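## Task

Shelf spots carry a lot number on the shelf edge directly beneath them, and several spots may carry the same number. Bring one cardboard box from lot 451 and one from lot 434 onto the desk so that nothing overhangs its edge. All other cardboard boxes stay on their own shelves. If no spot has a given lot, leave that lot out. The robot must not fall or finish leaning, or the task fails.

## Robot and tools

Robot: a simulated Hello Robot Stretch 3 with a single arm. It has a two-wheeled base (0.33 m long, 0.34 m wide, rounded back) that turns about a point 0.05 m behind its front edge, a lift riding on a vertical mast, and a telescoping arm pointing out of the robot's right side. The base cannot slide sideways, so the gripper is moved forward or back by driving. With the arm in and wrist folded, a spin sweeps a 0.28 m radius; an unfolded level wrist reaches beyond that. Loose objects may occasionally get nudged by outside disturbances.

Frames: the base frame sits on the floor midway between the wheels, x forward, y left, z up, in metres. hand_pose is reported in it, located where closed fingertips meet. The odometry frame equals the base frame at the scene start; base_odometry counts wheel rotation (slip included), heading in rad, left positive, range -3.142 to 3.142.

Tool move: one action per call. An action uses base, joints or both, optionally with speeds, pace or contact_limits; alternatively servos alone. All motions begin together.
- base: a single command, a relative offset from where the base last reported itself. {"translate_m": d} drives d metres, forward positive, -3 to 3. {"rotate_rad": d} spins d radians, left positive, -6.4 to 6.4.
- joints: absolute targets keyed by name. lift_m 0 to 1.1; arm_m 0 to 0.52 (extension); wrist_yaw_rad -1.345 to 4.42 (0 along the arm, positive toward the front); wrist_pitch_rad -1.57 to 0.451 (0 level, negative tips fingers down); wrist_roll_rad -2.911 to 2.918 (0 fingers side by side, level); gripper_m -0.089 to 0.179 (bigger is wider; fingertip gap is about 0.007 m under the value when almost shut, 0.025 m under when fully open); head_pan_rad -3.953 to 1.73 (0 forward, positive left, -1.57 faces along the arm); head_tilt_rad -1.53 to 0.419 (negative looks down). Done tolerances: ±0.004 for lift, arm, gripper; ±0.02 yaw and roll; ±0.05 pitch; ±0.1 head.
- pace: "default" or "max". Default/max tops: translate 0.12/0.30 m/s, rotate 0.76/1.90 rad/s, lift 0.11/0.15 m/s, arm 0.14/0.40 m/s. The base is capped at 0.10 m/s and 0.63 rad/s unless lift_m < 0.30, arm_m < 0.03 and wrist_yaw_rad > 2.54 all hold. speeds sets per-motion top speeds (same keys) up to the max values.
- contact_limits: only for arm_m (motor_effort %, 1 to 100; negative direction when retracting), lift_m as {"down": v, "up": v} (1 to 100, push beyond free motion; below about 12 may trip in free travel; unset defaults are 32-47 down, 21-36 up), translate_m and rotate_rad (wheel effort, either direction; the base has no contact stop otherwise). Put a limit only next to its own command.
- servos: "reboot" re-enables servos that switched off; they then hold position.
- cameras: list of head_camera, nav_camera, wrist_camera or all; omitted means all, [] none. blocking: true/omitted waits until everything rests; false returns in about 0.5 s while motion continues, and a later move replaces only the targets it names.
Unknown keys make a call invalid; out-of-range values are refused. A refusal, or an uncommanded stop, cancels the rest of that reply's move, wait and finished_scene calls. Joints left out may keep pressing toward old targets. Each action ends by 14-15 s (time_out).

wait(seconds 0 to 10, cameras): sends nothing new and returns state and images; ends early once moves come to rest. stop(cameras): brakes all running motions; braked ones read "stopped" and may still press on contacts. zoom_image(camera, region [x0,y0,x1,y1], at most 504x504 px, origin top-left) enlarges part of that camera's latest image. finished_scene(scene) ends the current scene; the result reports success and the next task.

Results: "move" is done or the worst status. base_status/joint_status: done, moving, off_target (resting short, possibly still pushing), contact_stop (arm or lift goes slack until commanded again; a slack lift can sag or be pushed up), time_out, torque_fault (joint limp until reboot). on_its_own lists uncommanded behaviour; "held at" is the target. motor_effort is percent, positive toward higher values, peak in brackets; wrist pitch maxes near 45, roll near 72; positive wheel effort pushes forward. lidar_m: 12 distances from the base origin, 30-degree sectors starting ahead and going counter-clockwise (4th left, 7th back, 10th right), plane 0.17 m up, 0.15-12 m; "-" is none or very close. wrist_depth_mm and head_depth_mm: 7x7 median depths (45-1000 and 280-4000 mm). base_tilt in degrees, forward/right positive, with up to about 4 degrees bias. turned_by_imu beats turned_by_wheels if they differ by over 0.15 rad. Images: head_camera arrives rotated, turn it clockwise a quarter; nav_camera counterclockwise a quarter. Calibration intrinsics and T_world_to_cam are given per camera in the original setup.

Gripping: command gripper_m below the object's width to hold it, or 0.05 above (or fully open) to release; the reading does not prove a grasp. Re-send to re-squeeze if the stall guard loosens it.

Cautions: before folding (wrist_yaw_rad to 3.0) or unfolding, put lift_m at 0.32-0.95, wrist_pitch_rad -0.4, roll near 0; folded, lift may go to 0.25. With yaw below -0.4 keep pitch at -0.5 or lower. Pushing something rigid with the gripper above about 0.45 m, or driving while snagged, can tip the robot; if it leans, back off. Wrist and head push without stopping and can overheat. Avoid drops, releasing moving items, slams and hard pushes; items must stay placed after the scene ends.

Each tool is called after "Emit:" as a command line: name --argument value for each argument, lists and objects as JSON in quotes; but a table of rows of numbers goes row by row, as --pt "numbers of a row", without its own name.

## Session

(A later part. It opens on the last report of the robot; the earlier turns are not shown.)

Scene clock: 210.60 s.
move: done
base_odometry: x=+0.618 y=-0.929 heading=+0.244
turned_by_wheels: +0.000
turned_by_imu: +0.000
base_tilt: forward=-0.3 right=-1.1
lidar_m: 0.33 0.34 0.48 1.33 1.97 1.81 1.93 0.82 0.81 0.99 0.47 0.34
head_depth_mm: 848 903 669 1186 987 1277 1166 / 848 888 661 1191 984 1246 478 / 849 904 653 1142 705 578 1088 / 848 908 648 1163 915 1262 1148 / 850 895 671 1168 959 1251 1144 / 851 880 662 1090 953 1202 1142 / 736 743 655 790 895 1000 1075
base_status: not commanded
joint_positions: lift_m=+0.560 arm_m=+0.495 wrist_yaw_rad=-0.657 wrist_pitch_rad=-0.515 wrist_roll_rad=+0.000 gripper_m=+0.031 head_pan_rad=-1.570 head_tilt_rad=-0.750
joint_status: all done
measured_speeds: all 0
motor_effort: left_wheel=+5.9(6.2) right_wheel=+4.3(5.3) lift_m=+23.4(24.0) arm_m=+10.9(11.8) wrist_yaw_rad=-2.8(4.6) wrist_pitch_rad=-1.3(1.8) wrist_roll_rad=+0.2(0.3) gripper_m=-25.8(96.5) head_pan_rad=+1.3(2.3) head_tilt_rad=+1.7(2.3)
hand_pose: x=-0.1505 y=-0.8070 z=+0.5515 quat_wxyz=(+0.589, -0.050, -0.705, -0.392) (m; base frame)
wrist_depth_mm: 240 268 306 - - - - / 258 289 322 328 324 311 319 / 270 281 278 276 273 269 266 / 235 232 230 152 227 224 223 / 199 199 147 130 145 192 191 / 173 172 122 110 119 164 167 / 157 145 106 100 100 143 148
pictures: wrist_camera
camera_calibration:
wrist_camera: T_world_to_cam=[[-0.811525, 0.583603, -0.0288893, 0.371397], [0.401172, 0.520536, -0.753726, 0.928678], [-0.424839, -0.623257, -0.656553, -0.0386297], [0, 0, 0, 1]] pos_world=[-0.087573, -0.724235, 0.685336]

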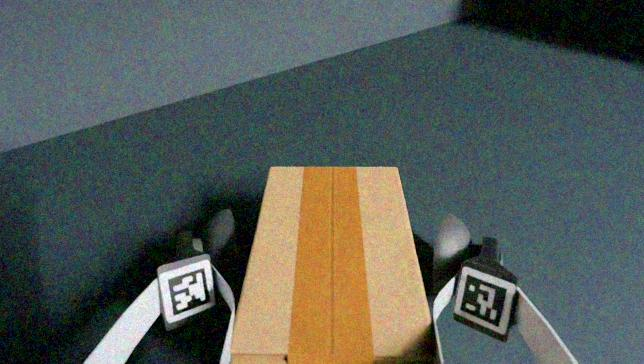

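Emit:
move --joints '{"lift_m": 0.66}' --speeds '{"lift_m": 0.06}' --cameras '["wrist_camera"]'

Scene clock: 217.93 s.
move: done
base_odometry: x=+0.618 y=-0.929 heading=+0.244
turned_by_wheels: +0.000
turned_by_imu: +0.000
base_tilt: forward=-0.2 right=-1.2
lidar_m: 0.33 0.35 0.48 1.33 1.97 1.82 1.93 0.82 0.81 0.99 0.47 0.34
head_depth_mm: 848 908 668 1189 985 1279 1166 / 849 891 658 1187 950 440 372 / 848 906 652 712 913 1236 1159 / 849 909 647 746 961 1263 1140 / 848 897 671 1159 955 1244 1150 / 851 881 663 1094 952 1206 1136 / 736 746 655 791 897 997 1074
base_status: not commanded
joint_positions: lift_m=+0.660 arm_m=+0.495 wrist_yaw_rad=-0.657 wrist_pitch_rad=-0.538 wrist_roll_rad=+0.000 gripper_m=+0.034 head_pan_rad=-1.570 head_tilt_rad=-0.750
joint_status: all done
measured_speeds: all 0
motor_effort: left_wheel=+5.5(6.1) right_wheel=+5.2(5.2) lift_m=+29.2(36.0) arm_m=+8.4(10.2) wrist_yaw_rad=-3.4(4.4) wrist_pitch_rad=+2.8(3.0) wrist_roll_rad=+0.0(0.3) gripper_m=-11.2(11.5) head_pan_rad=+1.5(2.0) head_tilt_rad=+0.7(2.1)
hand_pose: x=-0.1485 y=-0.8043 z=+0.6468 quat_wxyz=(+0.585, -0.042, -0.706, -0.398) (m; base frame)
wrist_depth_mm: 244 270 305 - - 510 - / 259 291 326 - - 527 - / 277 311 - - - - - / 299 333 - - - - - / 310 318 159 312 312 308 309 / 280 124 133 141 133 264 269 / 255 236 108 103 103 126 242
pictures: wrist_camera
camera_calibration:
wrist_camera: T_world_to_cam=[[-0.81116, 0.584072, -0.0296541, 0.375173], [0.411403, 0.53385, -0.73875, 1.00084], [-0.415652, -0.611444, -0.673327, 0.0481968], [0, 0, 0, 1]] pos_world=[-0.0873915, -0.723959, 0.78295]

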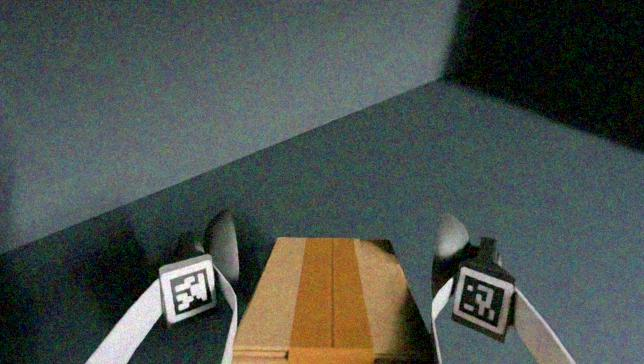

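Emit:
move --joints '{"gripper_m": 0.015, "arm_m": 0.0}' --cameras '["wrist_camera"]'

Scene clock: 228.37 s.
move: off_target
base_odometry: x=+0.618 y=-0.929 heading=+0.244
turned_by_wheels: +0.000
turned_by_imu: +0.000
base_tilt: forward=-0.2 right=-1.2
lidar_m: 0.33 0.35 0.48 1.33 1.97 1.81 1.93 0.81 0.82 0.99 0.47 0.34
head_depth_mm: 845 907 669 1193 983 1280 1165 / 851 887 662 1193 981 1271 572 / 849 906 654 1178 974 1263 442 / 851 907 649 1165 968 1261 1142 / 854 898 671 1161 959 1249 1139 / 857 887 664 1096 953 1209 1136 / 737 746 653 792 893 996 1076
base_status: not commanded
joint_positions: lift_m=+0.660 arm_m=+0.001 wrist_yaw_rad=-0.657 wrist_pitch_rad=-0.538 wrist_roll_rad=+0.000 gripper_m=+0.019 head_pan_rad=-1.570 head_tilt_rad=-0.750
joint_status: gripper_m off_target (ended at +0.019, target +0.015); the others done
measured_speeds: all 0
motor_effort: left_wheel=+5.1(6.0) right_wheel=+4.5(5.4) lift_m=+31.8(32.0) arm_m=-12.3(15.3) wrist_yaw_rad=-2.5(4.2) wrist_pitch_rad=+2.8(3.0) wrist_roll_rad=+0.0(0.4) gripper_m=-13.5(94.6) head_pan_rad=+0.6(1.7) head_tilt_rad=+0.2(1.8)
hand_pose: x=-0.1484 y=-0.3098 z=+0.6467 quat_wxyz=(+0.585, -0.042, -0.706, -0.398) (m; base frame)
wrist_depth_mm: - - - - - - - / - - - - 592 - - / - - - - 704 - - / - - - - 840 - - / - - 150 170 171 972 971 / - - 132 140 132 824 854 / - 91 103 103 103 726 760
pictures: wrist_camera
camera_calibration:
wrist_camera: T_world_to_cam=[[-0.811115, 0.584136, -0.0296166, 0.0863945], [0.411669, 0.534197, -0.738351, 0.736625], [-0.415476, -0.61108, -0.673766, 0.350869], [0, 0, 0, 1]] pos_world=[-0.0873919, -0.22956, 0.78285]

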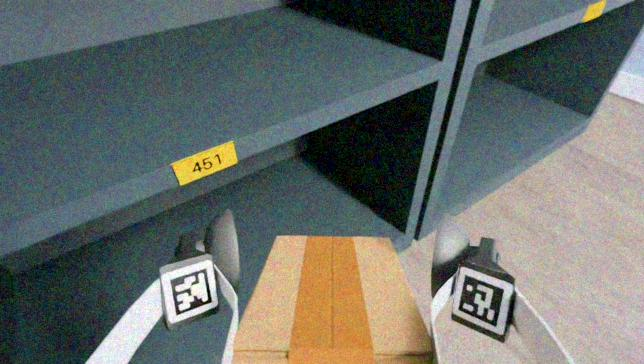

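Emit:
move --joints '{"wrist_yaw_rad": 0.0, "lift_m": 0.9}' --base '{"rotate_rad": -1.093}' --speeds '{"rotate_rad": 0.4}' --cameras '[]'

Emit:
move --base '{"translate_m": -1.465}' --joints '{"head_pan_rad": -2.2, "head_tilt_rad": -0.5}' --pace "max"

Scene clock: 265.20 s.
move: done
base_odometry: x=+0.618 y=-0.929 heading=-0.848
turned_by_wheels: -1.093
turned_by_imu: -1.075
base_tilt: forward=-0.3 right=-1.2
lidar_m: 0.48 0.36 0.33 0.34 0.46 1.18 1.97 1.81 1.93 0.86 0.81 1.03
head_depth_mm: 1598 1755 1949 2032 1687 - - / 1689 1861 2083 2007 1661 - - / 1341 1562 2076 1933 480 - - / 1393 1581 1607 1878 300 328 - / 1435 1120 1472 1670 1493 1323 1144 / 1314 860 922 1033 1214 1290 1137 / 658 731 840 1025 1002 1242 1128
base_status: done
joint_positions: lift_m=+0.900 arm_m=+0.001 wrist_yaw_rad=-0.003 wrist_pitch_rad=-0.539 wrist_roll_rad=+0.000 gripper_m=+0.019 head_pan_rad=-1.570 head_tilt_rad=-0.750
joint_status: all done
measured_speeds: all 0
motor_effort: left_wheel=+7.8(12.2) right_wheel=-9.6(12.5) lift_m=+24.5(34.6) arm_m=-6.7(8.5) wrist_yaw_rad=+2.2(5.6) wrist_pitch_rad=+2.9(3.1) wrist_roll_rad=+0.1(0.3) gripper_m=-13.7(13.8) head_pan_rad=-0.1(1.3) head_tilt_rad=+0.7(1.1)
hand_pose: x=-0.0222 y=-0.3531 z=+0.8866 quat_wxyz=(+0.682, +0.187, -0.681, -0.190) (m; base frame)
wrist_depth_mm: 714 - - - - - - / 797 - - - - - - / 855 - - - - - - / - - 824 - - - - / - - 156 - - - - / - 123 132 140 132 - - / - 92 103 103 103 971 -
pictures: none
No camera images: "cameras" was empty.

Scene clock: 280.20 s.
move: time_out
base_odometry: x=-0.309 y=+0.122 heading=-0.848
turned_by_wheels: +0.001
turned_by_imu: -0.001
base_tilt: forward=-0.4 right=-1.2
lidar_m: 1.44 1.04 0.99 1.02 1.37 2.47 1.32 0.69 0.86 0.87 1.76 1.80
head_depth_mm: 1130 1222 1334 1379 958 783 1293 / 1110 1204 1311 1365 949 753 1348 / 1097 1179 1287 1343 939 748 - / 1081 1162 1274 1329 936 766 - / 1063 1150 1246 1316 928 742 - / 1047 1133 1231 1295 920 734 - / 1040 1120 1212 1276 915 707 -
base_status: translate_m time_out (by the wheels' count: -1.4016 of -1.4650)
joint_positions: lift_m=+0.900 arm_m=+0.001 wrist_yaw_rad=-0.003 wrist_pitch_rad=-0.539 wrist_roll_rad=+0.000 gripper_m=+0.019 head_pan_rad=-2.200 head_tilt_rad=-0.500
joint_status: all done
measured_speeds: all 0
motor_effort: left_wheel=+0.0(10.0) right_wheel=-2.2(15.3) lift_m=+31.0(32.4) arm_m=-12.7(13.5) wrist_yaw_rad=+2.1(3.4) wrist_pitch_rad=+3.0(3.1) wrist_roll_rad=-0.1(0.3) gripper_m=-12.8(14.1) head_pan_rad=+3.2(4.5) head_tilt_rad=-4.2(5.7)
hand_pose: x=-0.0221 y=-0.3531 z=+0.8866 quat_wxyz=(+0.682, +0.187, -0.681, -0.189) (m; base frame)
wrist_depth_mm: - - - - - - - / - - - - - - - / - - - - - - - / - - - - - - - / - - - - 159 - - / - 124 132 140 133 126 - / - 981 103 103 103 953 951
pictures: head_camera (sideways), nav_camera (sideways), wrist_camera
camera_calibration:
head_camera: T_world_to_cam=[[0.217026, 0.376791, -0.900515, 1.18596], [0.789688, -0.610061, -0.0649437, 0.0792941], [-0.57384, -0.697032, -0.429947, 0.518646], [0, 0, 0, 1]] pos_world=[-0.0223818, -0.0369719, 1.29612]
nav_camera: T_world_to_cam=[[-0.254659, -0.378774, 0.889763, -1.11323], [-0.818194, 0.574846, 0.0105387, 0.0414217], [-0.515469, -0.725315, -0.4563, 0.550247], [0, 0, 0, 1]] pos_world=[0.0340317, -0.046373, 1.24116]
wrist_camera: T_world_to_cam=[[-0.99909, -0.0306224, -0.0296723, 0.0000577273], [0.00124215, 0.674681, -0.738108, 0.925278], [0.042622, -0.737474, -0.674029, 0.504271], [0, 0, 0, 1]] pos_world=[-0.0225847, -0.252379, 1.02285]

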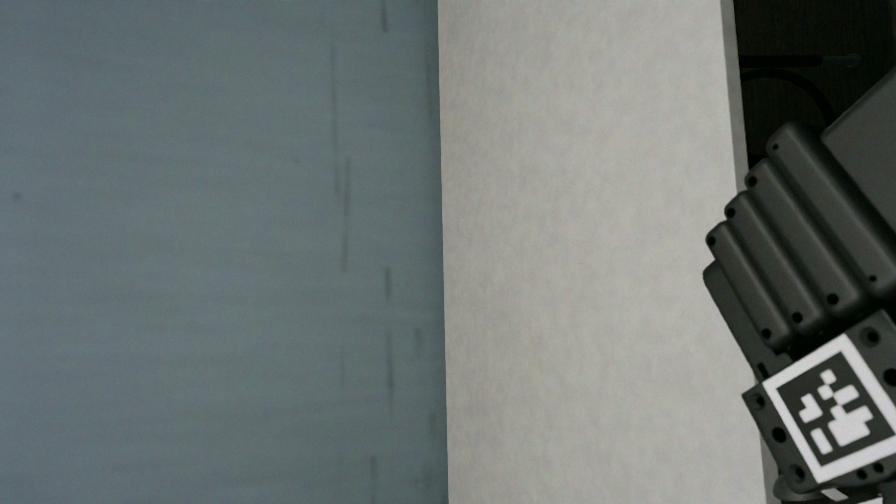

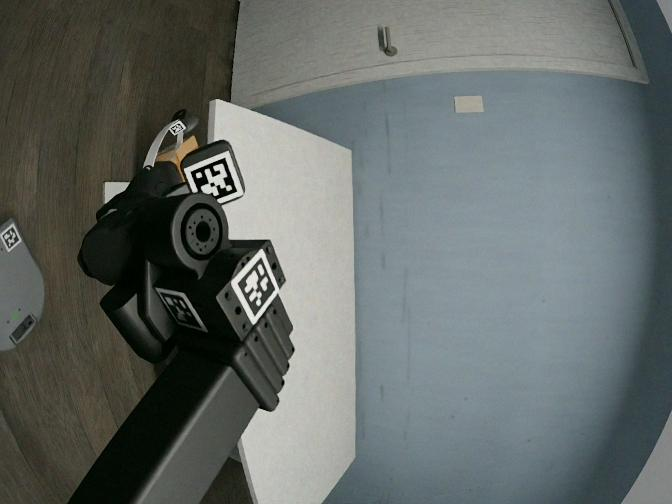

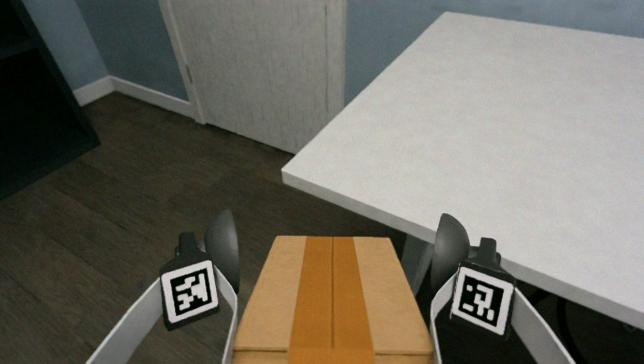

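Emit:
move --base '{"rotate_rad": -0.478}' --joints '{"head_pan_rad": -1.57, "head_tilt_rad": -0.6}' --cameras '[]'

Emit:
move --joints '{"arm_m": 0.33}' --cameras '[]'

Emit:
move --joints '{"lift_m": 0.815}'

Scene clock: 289.80 s.
move: done
base_odometry: x=-0.309 y=+0.122 heading=-1.325
turned_by_wheels: -0.478
turned_by_imu: -0.470
base_tilt: forward=-0.2 right=-1.1
lidar_m: 1.80 1.38 1.02 0.99 1.03 1.44 2.47 1.32 0.69 0.86 1.35 1.85
head_depth_mm: 1053 1157 1281 1131 838 711 - / 1054 1159 1288 1123 831 706 - / 1060 1163 1292 1103 824 429 - / 1059 1164 1299 1094 816 290 310 / 1065 1166 1301 1083 811 714 1187 / 1062 1174 1296 1076 808 1335 1209 / 1064 1176 1308 1441 803 1366 1209
base_status: done
joint_positions: lift_m=+0.900 arm_m=+0.001 wrist_yaw_rad=-0.003 wrist_pitch_rad=-0.539 wrist_roll_rad=+0.000 gripper_m=+0.019 head_pan_rad=-1.563 head_tilt_rad=-0.603
joint_status: all done
measured_speeds: all 0
motor_effort: left_wheel=+7.9(11.5) right_wheel=-10.2(13.8) lift_m=+29.7(30.9) arm_m=-12.5(13.2) wrist_yaw_rad=+2.4(3.2) wrist_pitch_rad=+3.0(3.1) wrist_roll_rad=-0.1(0.3) gripper_m=-13.3(13.8) head_pan_rad=-3.1(5.3) head_tilt_rad=-1.0(7.5)
hand_pose: x=-0.0221 y=-0.3531 z=+0.8866 quat_wxyz=(+0.682, +0.187, -0.681, -0.189) (m; base frame)
wrist_depth_mm: - - - - - - - / - - - - - - - / - - - - - - - / - - - - - - - / - - 150 170 152 - - / - 124 132 140 132 - - / - 976 103 103 103 969 -
pictures: none
No camera images: "cameras" was empty.

Scene clock: 293.43 s.
move: done
base_odometry: x=-0.309 y=+0.122 heading=-1.325
turned_by_wheels: +0.000
turned_by_imu: +0.000
base_tilt: forward=-0.3 right=-1.2
lidar_m: 1.79 1.38 1.03 1.00 1.04 1.44 2.47 1.32 0.69 0.86 1.35 1.85
head_depth_mm: 1058 1159 1283 1083 - - 1215 / 1054 1152 1263 385 776 1025 1214 / 1057 1159 1256 458 828 1358 1238 / 1056 1164 1273 479 797 1357 1227 / 1063 1164 1293 1083 818 1347 1226 / 1069 1164 1303 1081 810 1338 1212 / 1066 1170 1297 1420 801 1372 1212
base_status: not commanded
joint_positions: lift_m=+0.900 arm_m=+0.330 wrist_yaw_rad=-0.003 wrist_pitch_rad=-0.539 wrist_roll_rad=+0.000 gripper_m=+0.019 head_pan_rad=-1.570 head_tilt_rad=-0.600
joint_status: all done
measured_speeds: all 0
motor_effort: left_wheel=+7.6(8.5) right_wheel=-10.0(10.9) lift_m=+30.0(30.7) arm_m=+12.9(14.8) wrist_yaw_rad=+1.3(3.4) wrist_pitch_rad=+3.1(3.2) wrist_roll_rad=+0.0(0.3) gripper_m=-13.2(13.9) head_pan_rad=-2.2(3.7) head_tilt_rad=+3.7(4.2)
hand_pose: x=-0.0221 y=-0.6825 z=+0.8865 quat_wxyz=(+0.682, +0.188, -0.681, -0.189) (m; base frame)
wrist_depth_mm: - - - - - - - / - - - - - - - / 880 - - - - - - / - - - - - - - / - - 149 170 152 - - / - - 132 140 132 - - / - 91 103 103 103 - -
pictures: none
No camera images: "cameras" was empty.

Scene clock: 295.03 s.
move: done
base_odometry: x=-0.309 y=+0.122 heading=-1.325
turned_by_wheels: +0.000
turned_by_imu: +0.000
base_tilt: forward=-0.3 right=-1.3
lidar_m: 1.80 1.38 1.03 0.99 1.04 1.45 2.47 1.32 0.69 0.86 1.35 1.84
head_depth_mm: 1056 1157 1284 1136 840 313 - / 1060 1152 1280 1125 398 334 1187 / 1060 1165 1292 516 504 1340 1228 / 1059 1159 1292 1106 740 1358 1231 / 1062 1168 1295 1088 815 1347 1220 / 1066 1166 1298 1078 810 1345 1220 / 1063 1167 1300 1436 806 1372 1210
base_status: not commanded
joint_positions: lift_m=+0.815 arm_m=+0.330 wrist_yaw_rad=-0.003 wrist_pitch_rad=-0.539 wrist_roll_rad=+0.000 gripper_m=+0.019 head_pan_rad=-1.570 head_tilt_rad=-0.600
joint_status: all done
measured_speeds: all 0
motor_effort: left_wheel=+7.6(8.2) right_wheel=-9.7(10.5) lift_m=+25.1(27.3) arm_m=+11.6(13.3) wrist_yaw_rad=+2.7(3.4) wrist_pitch_rad=+3.0(3.2) wrist_roll_rad=-0.1(0.3) gripper_m=-13.4(13.9) head_pan_rad=-3.1(3.8) head_tilt_rad=+3.3(4.2)
hand_pose: x=-0.0221 y=-0.6825 z=+0.8015 quat_wxyz=(+0.682, +0.188, -0.681, -0.189) (m; base frame)
wrist_depth_mm: - - - - - - - / - - - - - - - / - - - - - - - / - - - - - - - / - - 149 171 152 - - / - - 132 140 132 - - / - 91 103 103 103 - -
pictures: head_camera (sideways), nav_camera (sideways), wrist_camera
camera_calibration:
head_camera: T_world_to_cam=[[-0.0467466, 0.52004, -0.852862, 1.12538], [0.997499, -0.0210082, -0.0674844, 0.0813516], [-0.0530117, -0.853884, -0.517757, 0.629692], [0, 0, 0, 1]] pos_world=[0.00484051, -0.0458486, 1.29131]
nav_camera: T_world_to_cam=[[0.0175178, -0.542579, 0.839822, -1.04979], [-0.999788, -0.018574, 0.00885454, 0.044798], [0.0107945, -0.8398, -0.542789, 0.659577], [0, 0, 0, 1]] pos_world=[0.0560587, -0.0148501, 1.23925]
wrist_camera: T_world_to_cam=[[-0.999086, -0.0307557, -0.0296738, -0.0126306], [0.00114134, 0.674887, -0.73792, 1.08465], [0.0427217, -0.73728, -0.674235, 0.204295], [0, 0, 0, 1]] pos_world=[-0.0225848, -0.581779, 0.937751]

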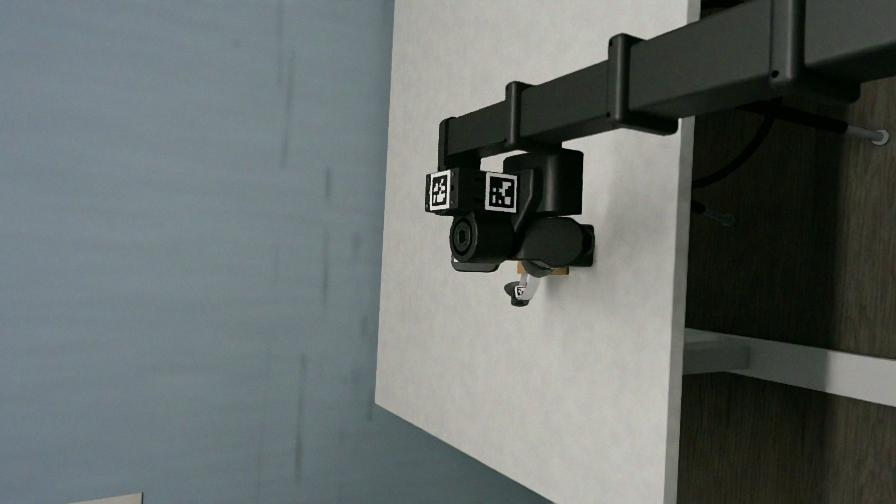

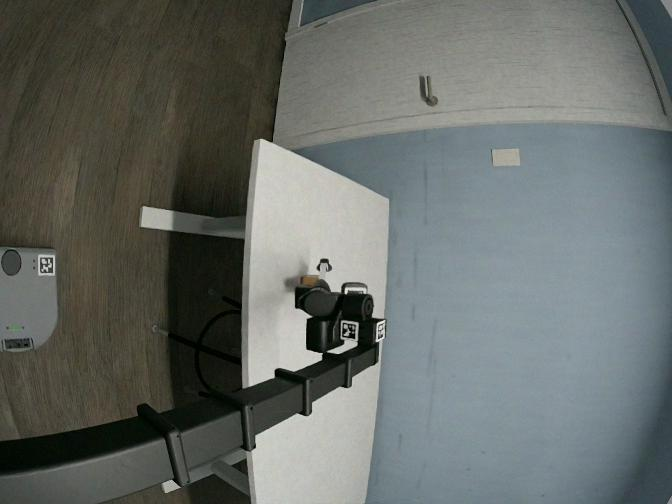

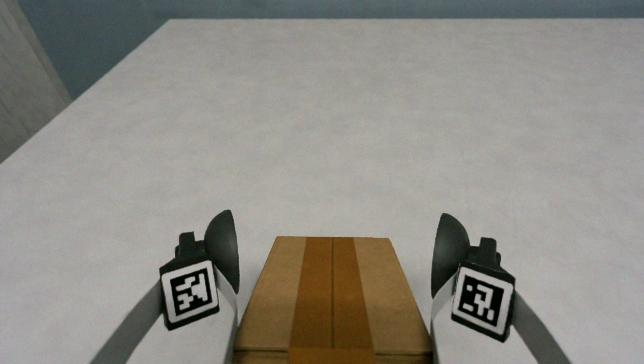

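Emit:
move --joints '{"wrist_pitch_rad": -0.28, "lift_m": 0.775}' --cameras '["wrist_camera", "head_camera"]'

Emit:
move --joints '{"lift_m": 0.735}' --speeds '{"lift_m": 0.03}' --cameras '["wrist_camera", "head_camera"]'

Scene clock: 318.17 s.
move: done
base_odometry: x=-0.309 y=+0.122 heading=-1.325
turned_by_wheels: +0.000
turned_by_imu: +0.000
base_tilt: forward=-0.4 right=-1.1
lidar_m: 1.80 1.38 1.03 0.99 1.04 1.44 2.47 1.32 0.69 0.86 1.35 1.84
head_depth_mm: 1052 1160 1286 1130 841 714 306 / 1051 1162 1284 1123 450 362 327 / 1056 1160 1281 1114 523 1342 1233 / 1059 1163 1288 1097 551 1351 1224 / 1065 1169 1292 1091 814 1347 1225 / 1063 1173 1292 1071 812 1345 1215 / 1065 1171 1299 1428 805 1366 1213
base_status: not commanded
joint_positions: lift_m=+0.775 arm_m=+0.330 wrist_yaw_rad=-0.003 wrist_pitch_rad=-0.310 wrist_roll_rad=+0.000 gripper_m=+0.019 head_pan_rad=-1.570 head_tilt_rad=-0.600
joint_status: all done
measured_speeds: all 0
motor_effort: left_wheel=+8.0(8.2) right_wheel=-9.6(10.9) lift_m=+25.7(28.1) arm_m=+8.1(9.9) wrist_yaw_rad=+2.1(3.5) wrist_pitch_rad=+5.0(6.8) wrist_roll_rad=-0.2(0.3) gripper_m=-13.1(13.8) head_pan_rad=-3.2(3.6) head_tilt_rad=+3.5(4.2)
hand_pose: x=-0.0221 y=-0.7117 z=+0.8126 quat_wxyz=(+0.699, +0.108, -0.698, -0.110) (m; base frame)
wrist_depth_mm: - - - - - - - / - - - - - - - / - - - - - - - / - - - - - - - / - - 150 172 152 - - / - - 133 140 133 - - / - 92 103 103 103 - -
pictures: head_camera (sideways), wrist_camera
camera_calibration:
head_camera: T_world_to_cam=[[-0.0467466, 0.52004, -0.852862, 1.12538], [0.997499, -0.0210082, -0.0674844, 0.0813516], [-0.0530117, -0.853884, -0.517757, 0.629692], [0, 0, 0, 1]] pos_world=[0.00484051, -0.0458486, 1.29131]
wrist_camera: T_world_to_cam=[[-0.999096, -0.0368045, -0.0212901, -0.024366], [0.00054019, 0.489696, -0.871893, 1.0896], [0.0425153, -0.871116, -0.489233, -0.0552369], [0, 0, 0, 1]] pos_world=[-0.0225842, -0.582588, 0.922474]

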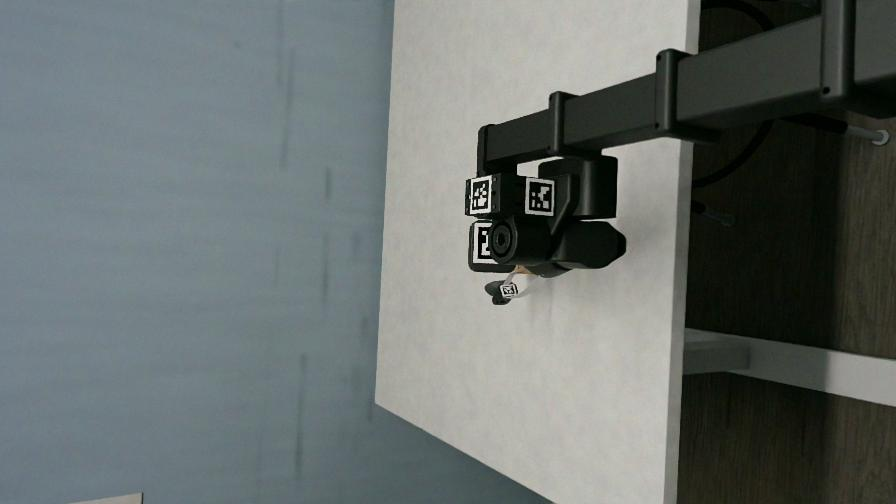

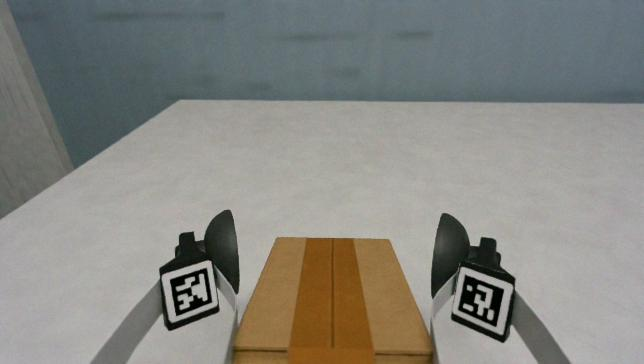

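Scene clock: 319.93 s.
move: done
base_odometry: x=-0.309 y=+0.122 heading=-1.325
turned_by_wheels: +0.000
turned_by_imu: +0.000
base_tilt: forward=-0.4 right=-1.1
lidar_m: 1.80 1.38 1.03 0.99 1.04 1.44 2.47 1.32 0.69 0.86 1.35 1.84
head_depth_mm: 1055 1151 1278 1136 844 737 1076 / 1059 1160 1287 1121 780 388 346 / 1056 1166 1290 1118 535 1187 1232 / 1061 1162 1293 1103 569 1357 1224 / 1058 1163 1296 1089 816 1339 1219 / 1065 1170 1296 1086 811 1340 1208 / 1064 1168 1305 1435 804 1379 1211
base_status: not commanded
joint_positions: lift_m=+0.735 arm_m=+0.330 wrist_yaw_rad=-0.003 wrist_pitch_rad=-0.307 wrist_roll_rad=+0.000 gripper_m=+0.019 head_pan_rad=-1.570 head_tilt_rad=-0.600
joint_status: all done
measured_speeds: all 0
motor_effort: left_wheel=+7.7(8.1) right_wheel=-9.9(10.3) lift_m=+23.3(25.9) arm_m=+7.5(9.1) wrist_yaw_rad=+1.8(3.1) wrist_pitch_rad=+4.5(5.0) wrist_roll_rad=+0.0(0.3) gripper_m=-13.0(13.7) head_pan_rad=-3.3(3.8) head_tilt_rad=+3.5(4.2)
hand_pose: x=-0.0221 y=-0.7120 z=+0.7733 quat_wxyz=(+0.699, +0.107, -0.699, -0.109) (m; base frame)
wrist_depth_mm: - - - - - - - / - - - - - - - / 774 - - - - - - / - - - - - - - / - - 150 169 152 - - / - - 131 139 132 - - / - 91 103 103 103 - -
pictures: head_camera (sideways), wrist_camera
camera_calibration:
head_camera: T_world_to_cam=[[-0.0467501, 0.519968, -0.852906, 1.12543], [0.997499, -0.0210139, -0.0674867, 0.0813543], [-0.0530138, -0.853927, -0.517685, 0.629597], [0, 0, 0, 1]] pos_world=[0.0048405, -0.0458489, 1.29131]
wrist_camera: T_world_to_cam=[[-0.999096, -0.0368656, -0.0211864, -0.0253383], [0.000545506, 0.487117, -0.873336, 1.05476], [0.0425163, -0.872558, -0.486656, -0.0777726], [0, 0, 0, 1]] pos_world=[-0.0225842, -0.582585, 0.882772]

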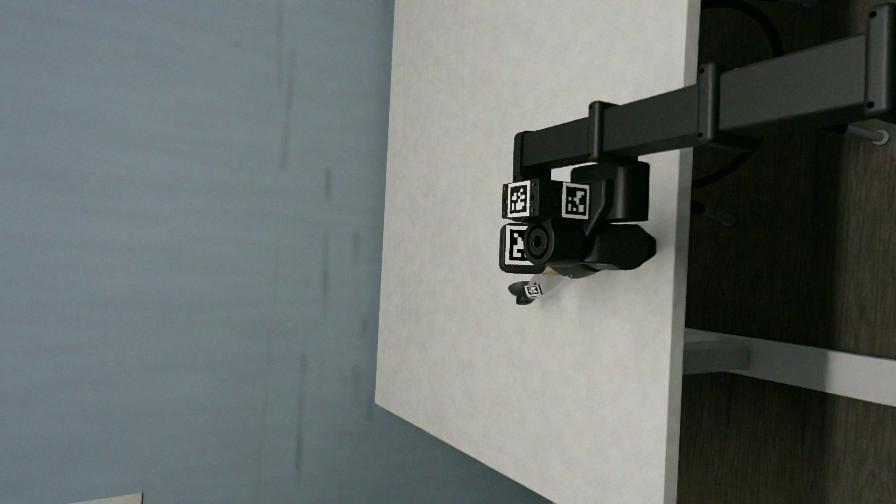

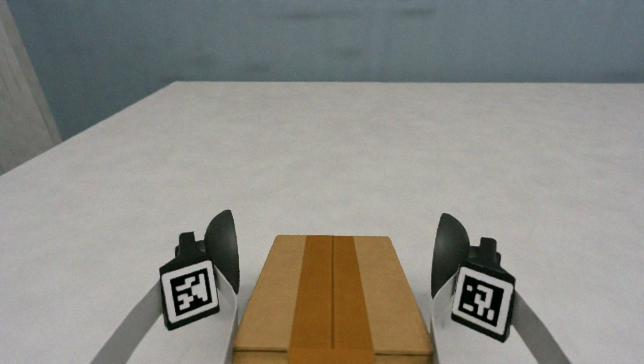

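Emit:
move --joints '{"lift_m": 0.722}' --speeds '{"lift_m": 0.02}' --cameras '["wrist_camera"]'

Emit:
move --joints '{"lift_m": 0.71}' --speeds '{"lift_m": 0.02}' --cameras '["wrist_camera"]'

Scene clock: 326.90 s.
move: done
base_odometry: x=-0.309 y=+0.122 heading=-1.325
turned_by_wheels: +0.000
turned_by_imu: +0.000
base_tilt: forward=-0.3 right=-1.1
lidar_m: 1.80 1.38 1.03 0.99 1.04 1.44 2.47 1.32 0.69 0.86 1.35 1.85
head_depth_mm: 1058 1156 1283 1138 840 1206 1190 / 1058 1165 1285 1117 810 413 353 / 1059 1160 1289 1110 542 1132 1236 / 1056 1170 1285 1101 573 1357 1224 / 1065 1164 1291 1088 815 1357 1222 / 1066 1167 1300 1080 810 1328 1215 / 1069 1170 1301 1434 806 1376 1209
base_status: not commanded
joint_positions: lift_m=+0.722 arm_m=+0.330 wrist_yaw_rad=-0.003 wrist_pitch_rad=-0.295 wrist_roll_rad=+0.000 gripper_m=+0.019 head_pan_rad=-1.570 head_tilt_rad=-0.600
joint_status: all done
measured_speeds: all 0
motor_effort: left_wheel=+8.3(8.4) right_wheel=-10.2(10.7) lift_m=+23.0(25.5) arm_m=+4.5(5.3) wrist_yaw_rad=-0.1(2.9) wrist_pitch_rad=+2.3(4.4) wrist_roll_rad=+0.2(0.3) gripper_m=-13.0(13.6) head_pan_rad=-3.3(3.9) head_tilt_rad=+3.1(4.1)
hand_pose: x=-0.0221 y=-0.7132 z=+0.7632 quat_wxyz=(+0.700, +0.103, -0.699, -0.105) (m; base frame)
wrist_depth_mm: - - - - - - - / - - - - - - - / 755 - - - - - - / - - - - - - - / - - 149 160 150 - - / - - 130 126 125 - - / - 91 103 103 103 - -
pictures: wrist_camera
camera_calibration:
wrist_camera: T_world_to_cam=[[-0.999096, -0.0371215, -0.0207321, -0.026127], [0.000542033, 0.476442, -0.879206, 1.04337], [0.042515, -0.878422, -0.475991, -0.0960778], [0, 0, 0, 1]] pos_world=[-0.0225842, -0.582471, 0.87106]

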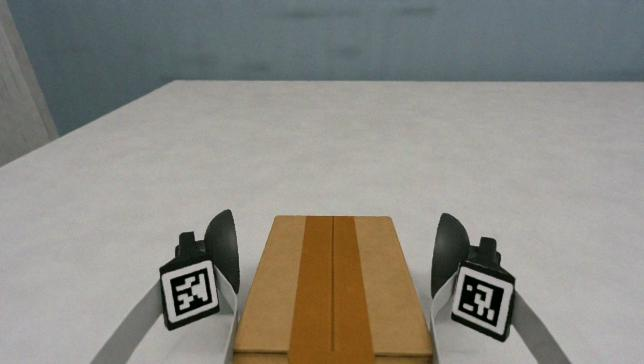

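Scene clock: 327.90 s.
move: done
base_odometry: x=-0.309 y=+0.122 heading=-1.325
turned_by_wheels: +0.000
turned_by_imu: +0.000
base_tilt: forward=-0.2 right=-1.1
lidar_m: 1.80 1.38 1.03 0.99 1.03 1.44 2.46 1.32 0.69 0.86 1.34 1.85
head_depth_mm: 1052 1154 1287 1131 841 1176 1223 / 1058 1157 1289 1120 807 438 361 / 1054 1160 1289 1111 552 703 1230 / 1066 1165 1295 1102 582 1359 1225 / 1067 1164 1300 1091 816 1353 1215 / 1066 1166 1294 1082 814 1338 1213 / 1069 1168 1296 1438 805 1377 1209
base_status: not commanded
joint_positions: lift_m=+0.710 arm_m=+0.330 wrist_yaw_rad=-0.003 wrist_pitch_rad=-0.281 wrist_roll_rad=+0.000 gripper_m=+0.019 head_pan_rad=-1.570 head_tilt_rad=-0.600
joint_status: all done
measured_speeds: all 0
motor_effort: left_wheel=+7.6(8.0) right_wheel=-9.8(10.5) lift_m=+23.5(25.0) arm_m=+3.3(4.3) wrist_yaw_rad=+2.0(2.9) wrist_pitch_rad=-0.3(2.3) wrist_roll_rad=+0.0(0.3) gripper_m=-13.3(13.8) head_pan_rad=-3.2(3.7) head_tilt_rad=+3.3(4.0)
hand_pose: x=-0.0221 y=-0.7145 z=+0.7545 quat_wxyz=(+0.700, +0.098, -0.700, -0.100) (m; base frame)
wrist_depth_mm: - - - - - - - / - - - - - - - / - - - - - - - / - - - - - - - / - - 149 149 147 - - / - - 127 126 126 - - / - - 104 103 103 - -
pictures: wrist_camera
camera_calibration:
wrist_camera: T_world_to_cam=[[-0.999096, -0.0374039, -0.020224, -0.0269387], [0.000545107, 0.464314, -0.88567, 1.03252], [0.0425178, -0.88488, -0.463874, -0.11508], [0, 0, 0, 1]] pos_world=[-0.0225842, -0.582255, 0.860547]

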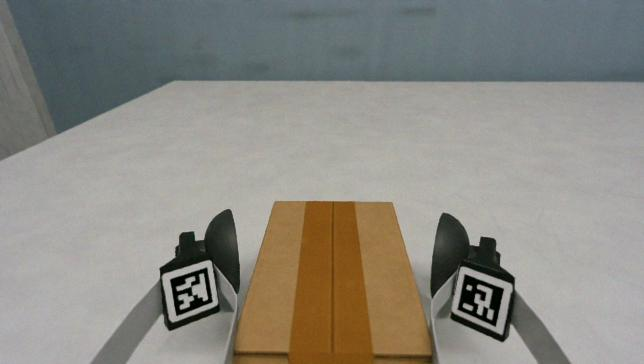

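Emit:
move --joints '{"lift_m": 0.698}' --speeds '{"lift_m": 0.02}' --cameras '["wrist_camera"]'

Scene clock: 335.23 s.
move: done
base_odometry: x=-0.309 y=+0.122 heading=-1.325
turned_by_wheels: +0.000
turned_by_imu: +0.000
base_tilt: forward=-0.4 right=-1.2
lidar_m: 1.80 1.38 1.03 0.99 1.04 1.45 2.47 1.32 0.69 0.86 1.35 1.85
head_depth_mm: 1056 1157 1283 1137 839 1180 1216 / 1060 1160 1282 1128 834 452 373 / 1061 1163 1286 1115 559 699 1233 / 1061 1167 1294 1101 603 1356 1227 / 1065 1169 1296 1083 818 1354 1219 / 1064 1169 1307 1077 812 1344 1216 / 1067 1172 1298 1449 805 1372 1215
base_status: not commanded
joint_positions: lift_m=+0.698 arm_m=+0.330 wrist_yaw_rad=-0.003 wrist_pitch_rad=-0.226 wrist_roll_rad=+0.000 gripper_m=+0.019 head_pan_rad=-1.570 head_tilt_rad=-0.600
joint_status: all done
measured_speeds: all 0
on_its_own: wrist_pitch_rad is at rest, and its effort (-10.4) is outside its rest range (-8 to +12)
motor_effort: left_wheel=+7.9(8.1) right_wheel=-9.0(10.4) lift_m=+16.4(26.6) arm_m=+0.0(1.5) wrist_yaw_rad=+1.1(3.2) wrist_pitch_rad=-10.4(10.8) wrist_roll_rad=+0.2(0.2) gripper_m=-13.3(13.7) head_pan_rad=-3.3(3.6) head_tilt_rad=+2.6(3.8)
hand_pose: x=-0.0221 y=-0.7193 z=+0.7558 quat_wxyz=(+0.703, +0.079, -0.702, -0.081) (m; base frame)
wrist_depth_mm: - - - - - - - / - - - - - - - / - - - - - - - / - - - - - - - / - - 149 154 149 - - / - - 129 123 123 - - / - 91 103 103 103 - -
pictures: wrist_camera
camera_calibration:
wrist_camera: T_world_to_cam=[[-0.999096, -0.0385414, -0.0179499, -0.0296389], [0.000343874, 0.41485, -0.90989, 1.01864], [0.0425149, -0.909073, -0.414462, -0.173546], [0, 0, 0, 1]] pos_world=[-0.0225841, -0.581493, 0.854394]

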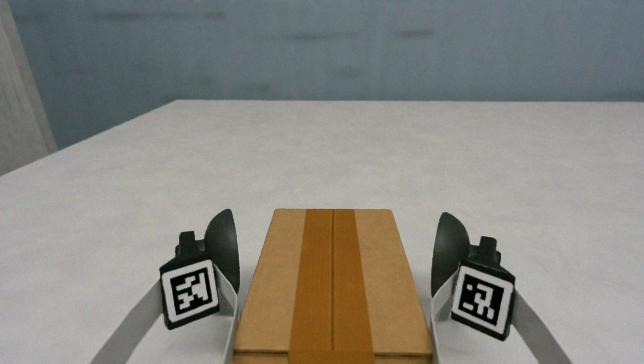

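Emit:
move --joints '{"lift_m": 0.707}' --cameras '[]'

Emit:
move --joints '{"gripper_m": 0.12}' --cameras '["wrist_camera"]'

Emit:
move --joints '{"arm_m": 0.1}' --cameras '["head_camera", "wrist_camera"]'

Scene clock: 343.33 s.
move: done
base_odometry: x=-0.309 y=+0.122 heading=-1.325
turned_by_wheels: +0.000
turned_by_imu: +0.000
base_tilt: forward=-0.4 right=-1.3
lidar_m: 1.80 1.38 1.03 0.99 1.04 1.45 2.47 1.32 0.69 0.86 1.34 1.84
head_depth_mm: 1058 1164 1285 1135 842 1208 1216 / 1056 1162 1282 1121 833 441 364 / 1054 1160 1291 1112 555 703 1227 / 1058 1162 1296 1101 582 1356 1222 / 1058 1162 1292 1089 816 1347 1221 / 1063 1165 1295 1079 813 1338 1212 / 1069 1171 1297 1440 804 1375 1207
base_status: not commanded
joint_positions: lift_m=+0.707 arm_m=+0.330 wrist_yaw_rad=-0.003 wrist_pitch_rad=-0.264 wrist_roll_rad=+0.000 gripper_m=+0.019 head_pan_rad=-1.570 head_tilt_rad=-0.600
joint_status: all done
measured_speeds: all 0
motor_effort: left_wheel=+6.9(7.8) right_wheel=-8.7(9.7) lift_m=+27.1(29.2) arm_m=-2.4(2.7) wrist_yaw_rad=+1.9(2.5) wrist_pitch_rad=-3.3(10.5) wrist_roll_rad=-0.1(0.3) gripper_m=-13.3(13.6) head_pan_rad=-2.8(3.7) head_tilt_rad=+3.0(3.6)
hand_pose: x=-0.0221 y=-0.7160 z=+0.7555 quat_wxyz=(+0.701, +0.093, -0.701, -0.094) (m; base frame)
wrist_depth_mm: - - - - - - - / - - - - - - - / - - - - - - - / - - - - - - - / - - 149 157 147 - - / - - 128 127 127 - - / - 91 104 103 103 - -
pictures: none
No camera images: "cameras" was empty.

Scene clock: 344.87 s.
move: done
base_odometry: x=-0.309 y=+0.122 heading=-1.325
turned_by_wheels: +0.000
turned_by_imu: +0.000
base_tilt: forward=-0.3 right=-1.2
lidar_m: 1.80 1.38 1.03 0.99 1.04 1.44 2.47 1.32 0.69 0.86 1.35 1.85
head_depth_mm: 1050 1160 1278 1139 844 1206 1214 / 1057 1156 1281 1120 838 442 364 / 1060 1163 1290 1110 558 703 1233 / 1061 1167 1298 1098 580 1349 1230 / 1060 1162 1295 1088 816 1340 1225 / 1065 1168 1296 1076 811 1340 1217 / 1073 1173 1297 1438 806 1369 1208
base_status: not commanded
joint_positions: lift_m=+0.707 arm_m=+0.330 wrist_yaw_rad=-0.003 wrist_pitch_rad=-0.293 wrist_roll_rad=+0.000 gripper_m=+0.120 head_pan_rad=-1.570 head_tilt_rad=-0.600
joint_status: all done
measured_speeds: all 0
motor_effort: left_wheel=+7.4(8.0) right_wheel=-9.1(9.4) lift_m=+30.6(31.1) arm_m=-3.6(3.7) wrist_yaw_rad=+2.0(2.9) wrist_pitch_rad=+1.9(3.4) wrist_roll_rad=-0.1(0.3) gripper_m=+1.3(78.5) head_pan_rad=-3.4(3.6) head_tilt_rad=+3.0(3.7)
hand_pose: x=-0.0221 y=-0.7133 z=+0.7486 quat_wxyz=(+0.700, +0.103, -0.699, -0.104) (m; base frame)
wrist_depth_mm: - - - - - - - / - - - - - - - / - - - - - - - / - - - 167 - - - / - - 147 139 144 145 - / - 123 123 110 117 125 - / - 121 101 99 99 117 -
pictures: wrist_camera
camera_calibration:
wrist_camera: T_world_to_cam=[[-0.999096, -0.0371516, -0.0206771, -0.0264984], [0.000542189, 0.475142, -0.879909, 1.0302], [0.0425146, -0.879124, -0.474693, -0.104643], [0, 0, 0, 1]] pos_world=[-0.0225842, -0.582469, 0.856259]

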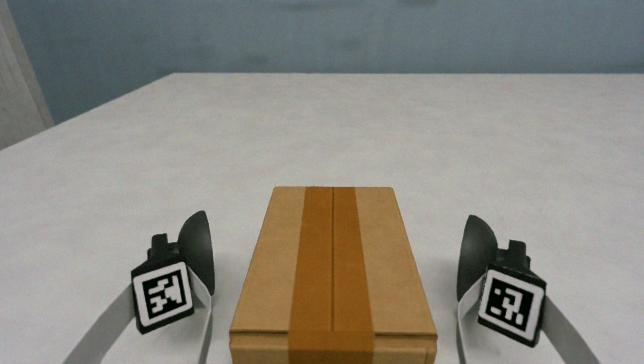

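Scene clock: 347.80 s.
move: done
base_odometry: x=-0.309 y=+0.122 heading=-1.325
turned_by_wheels: +0.000
turned_by_imu: +0.000
base_tilt: forward=-0.2 right=-1.3
lidar_m: 1.80 1.38 1.02 0.99 1.04 1.44 2.47 1.32 0.69 0.86 1.35 1.85
head_depth_mm: 1056 1161 1287 1135 842 1183 1217 / 1058 1159 1287 1123 836 1025 369 / 1055 1164 1284 1109 828 726 352 / 1061 1163 1285 1105 797 477 373 / 1062 1166 1292 1090 815 1253 1212 / 1064 1169 1296 1078 813 1338 1213 / 1060 1167 1311 1449 804 1370 1211
base_status: not commanded
joint_positions: lift_m=+0.707 arm_m=+0.100 wrist_yaw_rad=-0.003 wrist_pitch_rad=-0.294 wrist_roll_rad=+0.000 gripper_m=+0.120 head_pan_rad=-1.570 head_tilt_rad=-0.600
joint_status: all done
measured_speeds: all 0
motor_effort: left_wheel=+7.1(7.7) right_wheel=-9.1(9.6) lift_m=+27.1(31.2) arm_m=-13.6(14.6) wrist_yaw_rad=+2.6(3.0) wrist_pitch_rad=+2.1(2.2) wrist_roll_rad=-0.1(0.3) gripper_m=+0.6(1.2) head_pan_rad=-2.9(3.7) head_tilt_rad=+3.0(4.1)
hand_pose: x=-0.0221 y=-0.4832 z=+0.7484 quat_wxyz=(+0.700, +0.103, -0.699, -0.105) (m; base frame)
wrist_depth_mm: 879 - - - - - - / 924 - - 351 - - - / - - - 309 - - - / - - - - - - - / - - - - - 144 - / - 123 739 - - 125 - / - 928 957 975 993 908 907
pictures: head_camera (sideways), wrist_camera
camera_calibration:
head_camera: T_world_to_cam=[[-0.0466967, 0.519967, -0.852909, 1.12544], [0.997501, -0.0210425, -0.0674416, 0.0812946], [-0.0530148, -0.853927, -0.517685, 0.629597], [0, 0, 0, 1]] pos_world=[0.00484066, -0.045849, 1.29131]
wrist_camera: T_world_to_cam=[[-0.999096, -0.0371384, -0.0207074, -0.0179251], [0.000544544, 0.475774, -0.879567, 0.920758], [0.0425178, -0.878783, -0.475324, 0.0981686], [0, 0, 0, 1]] pos_world=[-0.0225842, -0.35247, 0.85616]

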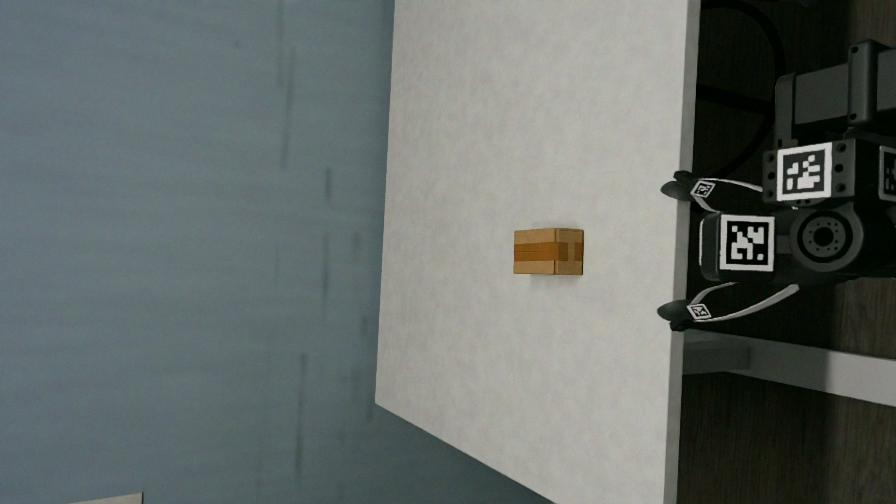

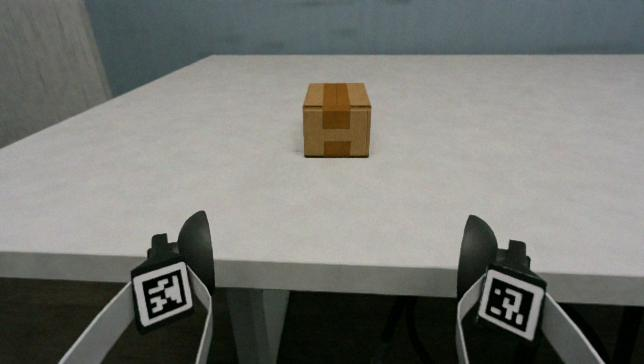

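Emit:
move --joints '{"arm_m": 0.0, "wrist_pitch_rad": -0.42, "lift_m": 0.75, "gripper_m": 0.04}' --cameras '[]'

Emit:
move --joints '{"wrist_yaw_rad": 3.0}' --cameras '[]'

Emit:
move --joints '{"lift_m": 0.28, "head_pan_rad": 0.0, "head_tilt_rad": -0.35}' --cameras '[]'

Emit:
move --base '{"translate_m": -1.88}' --pace "max" --cameras '[]'

Emit:
move --base '{"rotate_rad": 1.57}' --cameras '["head_camera", "nav_camera"]'

Scene clock: 373.27 s.
move: done
base_odometry: x=-0.309 y=+0.122 heading=-1.325
turned_by_wheels: +0.000
turned_by_imu: +0.000
base_tilt: forward=-0.4 right=-1.3
lidar_m: 1.80 1.38 1.03 0.99 1.04 1.44 2.47 1.32 0.69 0.86 1.35 1.84
head_depth_mm: 1056 1160 1283 1138 844 1181 1224 / 1055 1162 1294 1120 835 1026 1210 / 1056 1165 1296 1111 828 1341 1205 / 1058 1172 1290 1104 794 1356 362 / 1066 1164 1292 1084 819 1342 1199 / 1062 1164 1303 1080 808 1336 1212 / 1065 1171 1293 1432 806 1371 1219
base_status: not commanded
joint_positions: lift_m=+0.750 arm_m=+0.001 wrist_yaw_rad=-0.003 wrist_pitch_rad=-0.433 wrist_roll_rad=+0.000 gripper_m=+0.040 head_pan_rad=-1.570 head_tilt_rad=-0.600
joint_status: all done
measured_speeds: all 0
motor_effort: left_wheel=+7.0(7.9) right_wheel=-8.7(9.4) lift_m=+25.7(32.4) arm_m=-12.5(14.6) wrist_yaw_rad=+1.4(3.3) wrist_pitch_rad=+1.9(3.9) wrist_roll_rad=+0.0(0.3) gripper_m=+0.6(81.4) head_pan_rad=-2.9(3.7) head_tilt_rad=+2.4(3.6)
hand_pose: x=-0.0221 y=-0.3680 z=+0.7594 quat_wxyz=(+0.691, +0.151, -0.690, -0.153) (m; base frame)
wrist_depth_mm: - - - - - - - / - - - 389 - - - / - - - - - - - / - - - - - - - / - - - - - - - / - - 125 - 129 - - / 930 955 878 916 897 908 910
pictures: none
No camera images: "cameras" was empty.

Scene clock: 375.77 s.
move: done
base_odometry: x=-0.309 y=+0.122 heading=-1.325
turned_by_wheels: +0.000
turned_by_imu: +0.000
base_tilt: forward=-0.5 right=-1.2
lidar_m: 1.80 1.38 1.02 0.99 1.04 1.44 2.47 1.32 0.69 0.86 1.35 1.85
head_depth_mm: 1054 1161 1279 1133 841 1175 1219 / 1055 1159 1284 1120 836 1030 1216 / 1056 1162 1286 1111 831 1345 1231 / 1061 1165 1295 1105 798 1351 1225 / 1057 1162 1295 1091 819 1351 1219 / 1064 1170 1295 1081 813 1341 1218 / 1062 1172 1305 1432 808 1358 1215
base_status: not commanded
joint_positions: lift_m=+0.750 arm_m=+0.001 wrist_yaw_rad=+2.997 wrist_pitch_rad=-0.433 wrist_roll_rad=+0.000 gripper_m=+0.040 head_pan_rad=-1.570 head_tilt_rad=-0.600
joint_status: all done
measured_speeds: all 0
motor_effort: left_wheel=+7.2(7.6) right_wheel=-8.6(9.7) lift_m=+23.4(24.9) arm_m=-11.7(13.4) wrist_yaw_rad=+3.4(5.0) wrist_pitch_rad=+1.9(2.0) wrist_roll_rad=-0.2(0.4) gripper_m=+0.6(1.0) head_pan_rad=-2.9(3.6) head_tilt_rad=+2.7(3.7)
hand_pose: x=+0.0109 y=+0.0746 z=+0.7594 quat_wxyz=(+0.202, +0.699, +0.102, +0.678) (m; base frame)
wrist_depth_mm: - 137 - - - - - / - 148 - - - - - / - 163 - - - - - / - 185 - - - - - / - - 206 - - - - / - - 126 - 129 - - / 935 952 265 926 907 910 888
pictures: none
No camera images: "cameras" was empty.

Scene clock: 380.87 s.
move: done
base_odometry: x=-0.309 y=+0.122 heading=-1.325
turned_by_wheels: +0.000
turned_by_imu: +0.000
base_tilt: forward=-0.3 right=-1.1
lidar_m: 1.80 1.38 1.02 0.99 1.04 1.45 2.47 1.33 0.69 0.86 1.35 1.85
head_depth_mm: 1818 2008 2117 2211 2160 1919 1491 / 1827 1983 2117 2216 2371 1908 1484 / 1848 2015 2110 2205 2340 1877 1476 / 1585 1659 1837 2210 2124 1875 1464 / 1912 2018 2103 2246 2315 1874 1465 / 1918 2030 2121 2242 2295 1861 1454 / 1932 2020 2113 2249 2278 1849 1446
base_status: not commanded
joint_positions: lift_m=+0.280 arm_m=+0.001 wrist_yaw_rad=+2.997 wrist_pitch_rad=-0.434 wrist_roll_rad=+0.000 gripper_m=+0.040 head_pan_rad=+0.000 head_tilt_rad=-0.350
joint_status: all done
measured_speeds: all 0
motor_effort: left_wheel=+7.3(7.7) right_wheel=-9.3(9.6) lift_m=+24.2(26.4) arm_m=-10.1(12.4) wrist_yaw_rad=+1.9(3.4) wrist_pitch_rad=+2.1(2.1) wrist_roll_rad=-0.2(0.3) gripper_m=+0.3(0.9) head_pan_rad=-3.3(4.8) head_tilt_rad=-3.8(7.9)
hand_pose: x=+0.0108 y=+0.0745 z=+0.2892 quat_wxyz=(+0.202, +0.699, +0.102, +0.678) (m; base frame)
wrist_depth_mm: - 138 - - - - - / - 148 - - - - - / 899 163 826 877 847 845 837 / 709 189 223 683 676 681 677 / 582 568 205 560 549 565 566 / 497 499 127 293 129 486 483 / 269 274 252 263 417 425 427
pictures: none
No camera images: "cameras" was empty.

Scene clock: 388.57 s.
move: done
base_odometry: x=-0.766 y=+1.946 heading=-1.325
turned_by_wheels: +0.000
turned_by_imu: -0.002
base_tilt: forward=-0.3 right=-1.3
lidar_m: 3.64 1.44 1.12 2.20 0.85 0.63 0.61 0.64 0.89 1.25 1.13 1.16
head_depth_mm: 3284 3616 3545 2043 1728 1849 1486 / 3495 3629 3865 3716 2670 1908 1477 / 3497 3724 3880 3786 2665 1889 1471 / 3474 3682 3897 3741 2633 1873 1464 / 3482 3665 - 3731 2613 1865 1451 / 3469 3584 3835 3743 2575 1853 1455 / 3429 2854 2927 2986 2562 1845 1446
base_status: done
joint_positions: lift_m=+0.280 arm_m=+0.001 wrist_yaw_rad=+2.997 wrist_pitch_rad=-0.434 wrist_roll_rad=+0.000 gripper_m=+0.040 head_pan_rad=+0.000 head_tilt_rad=-0.351
joint_status: not commanded
measured_speeds: all 0
motor_effort: left_wheel=+0.9(14.3) right_wheel=-9.7(15.2) lift_m=+30.3(31.5) arm_m=-8.5(11.1) wrist_yaw_rad=+1.9(3.8) wrist_pitch_rad=+2.1(2.2) wrist_roll_rad=+0.0(0.4) gripper_m=+0.1(1.0) head_pan_rad=-2.3(3.6) head_tilt_rad=-0.3(3.9)
hand_pose: x=+0.0107 y=+0.0746 z=+0.2892 quat_wxyz=(+0.202, +0.699, +0.102, +0.678) (m; base frame)
wrist_depth_mm: - 138 - - - - - / - 149 - - - - - / 849 163 828 859 872 843 830 / 704 189 223 686 681 680 667 / 587 562 206 555 553 566 563 / 503 500 127 295 129 488 484 / 269 276 254 264 409 428 426
pictures: none
No camera images: "cameras" was empty.

Scene clock: 391.93 s.
move: done
base_odometry: x=-0.766 y=+1.946 heading=+0.244
turned_by_wheels: +1.570
turned_by_imu: +1.545
base_tilt: forward=-0.3 right=-1.2
lidar_m: 2.30 0.86 0.63 0.61 0.63 0.87 1.25 1.13 1.14 3.66 1.46 1.12
head_depth_mm: 1185 1154 1131 1118 1120 1188 1270 / 2138 2272 2339 2488 1575 1534 1389 / 2134 2233 2380 2515 2644 1886 1468 / 2136 2249 2399 2525 2617 1887 1455 / 2129 2237 2390 2502 2600 1856 1456 / 2127 2207 2348 2508 2418 1846 1448 / 1747 1768 1799 1822 1883 1777 1450
base_status: done
joint_positions: lift_m=+0.280 arm_m=+0.001 wrist_yaw_rad=+2.997 wrist_pitch_rad=-0.434 wrist_roll_rad=+0.000 gripper_m=+0.040 head_pan_rad=+0.000 head_tilt_rad=-0.351
joint_status: not commanded
measured_speeds: all 0
motor_effort: left_wheel=-8.5(12.7) right_wheel=+8.5(13.1) lift_m=+29.0(30.5) arm_m=-13.0(13.3) wrist_yaw_rad=+1.9(3.1) wrist_pitch_rad=+2.2(2.2) wrist_roll_rad=-0.2(0.3) gripper_m=+0.3(1.1) head_pan_rad=-2.5(2.9) head_tilt_rad=+1.7(1.9)
hand_pose: x=+0.0107 y=+0.0746 z=+0.2892 quat_wxyz=(+0.202, +0.699, +0.102, +0.678) (m; base frame)
wrist_depth_mm: 577 138 588 614 616 630 633 / 611 148 617 - - - - / - 164 171 - - 771 766 / 681 185 218 678 682 679 661 / 590 564 206 553 553 564 562 / 506 498 127 295 129 488 481 / 269 275 253 264 409 427 425
pictures: head_camera (sideways), nav_camera (sideways)
camera_calibration:
head_camera: T_world_to_cam=[[-0.293416, -0.0461854, -0.954869, 1.26002], [0.0379605, 0.997482, -0.0599112, 0.0774285], [0.955231, -0.0538262, -0.290924, 0.328443], [0, 0, 0, 1]] pos_world=[0.0530326, -0.0013601, 1.30335]
nav_camera: T_world_to_cam=[[0.31848, 0.0169735, 0.947778, -1.19245], [0.014885, -0.999806, 0.0129035, 0.0332417], [0.947813, 0.00999819, -0.31867, 0.362179], [0, 0, 0, 1]] pos_world=[0.0359981, 0.0498541, 1.24516]

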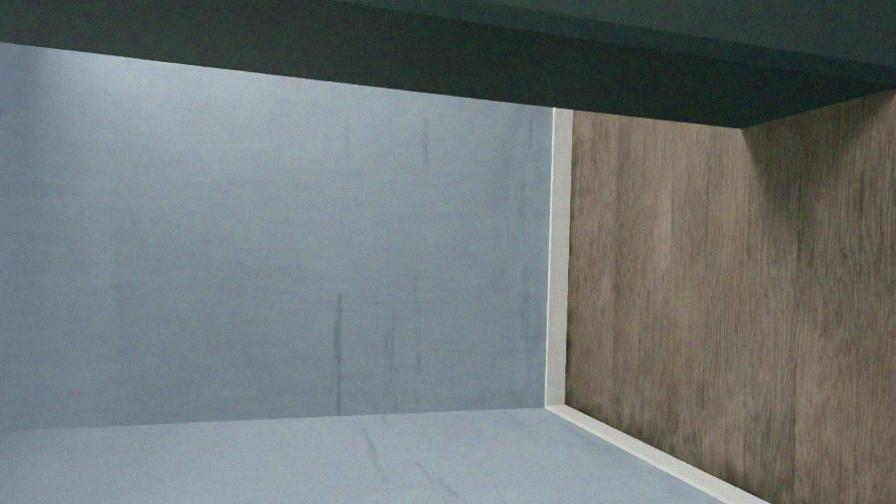

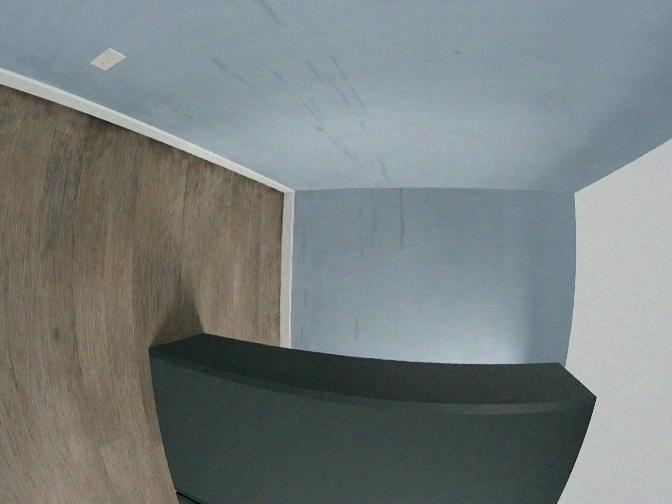

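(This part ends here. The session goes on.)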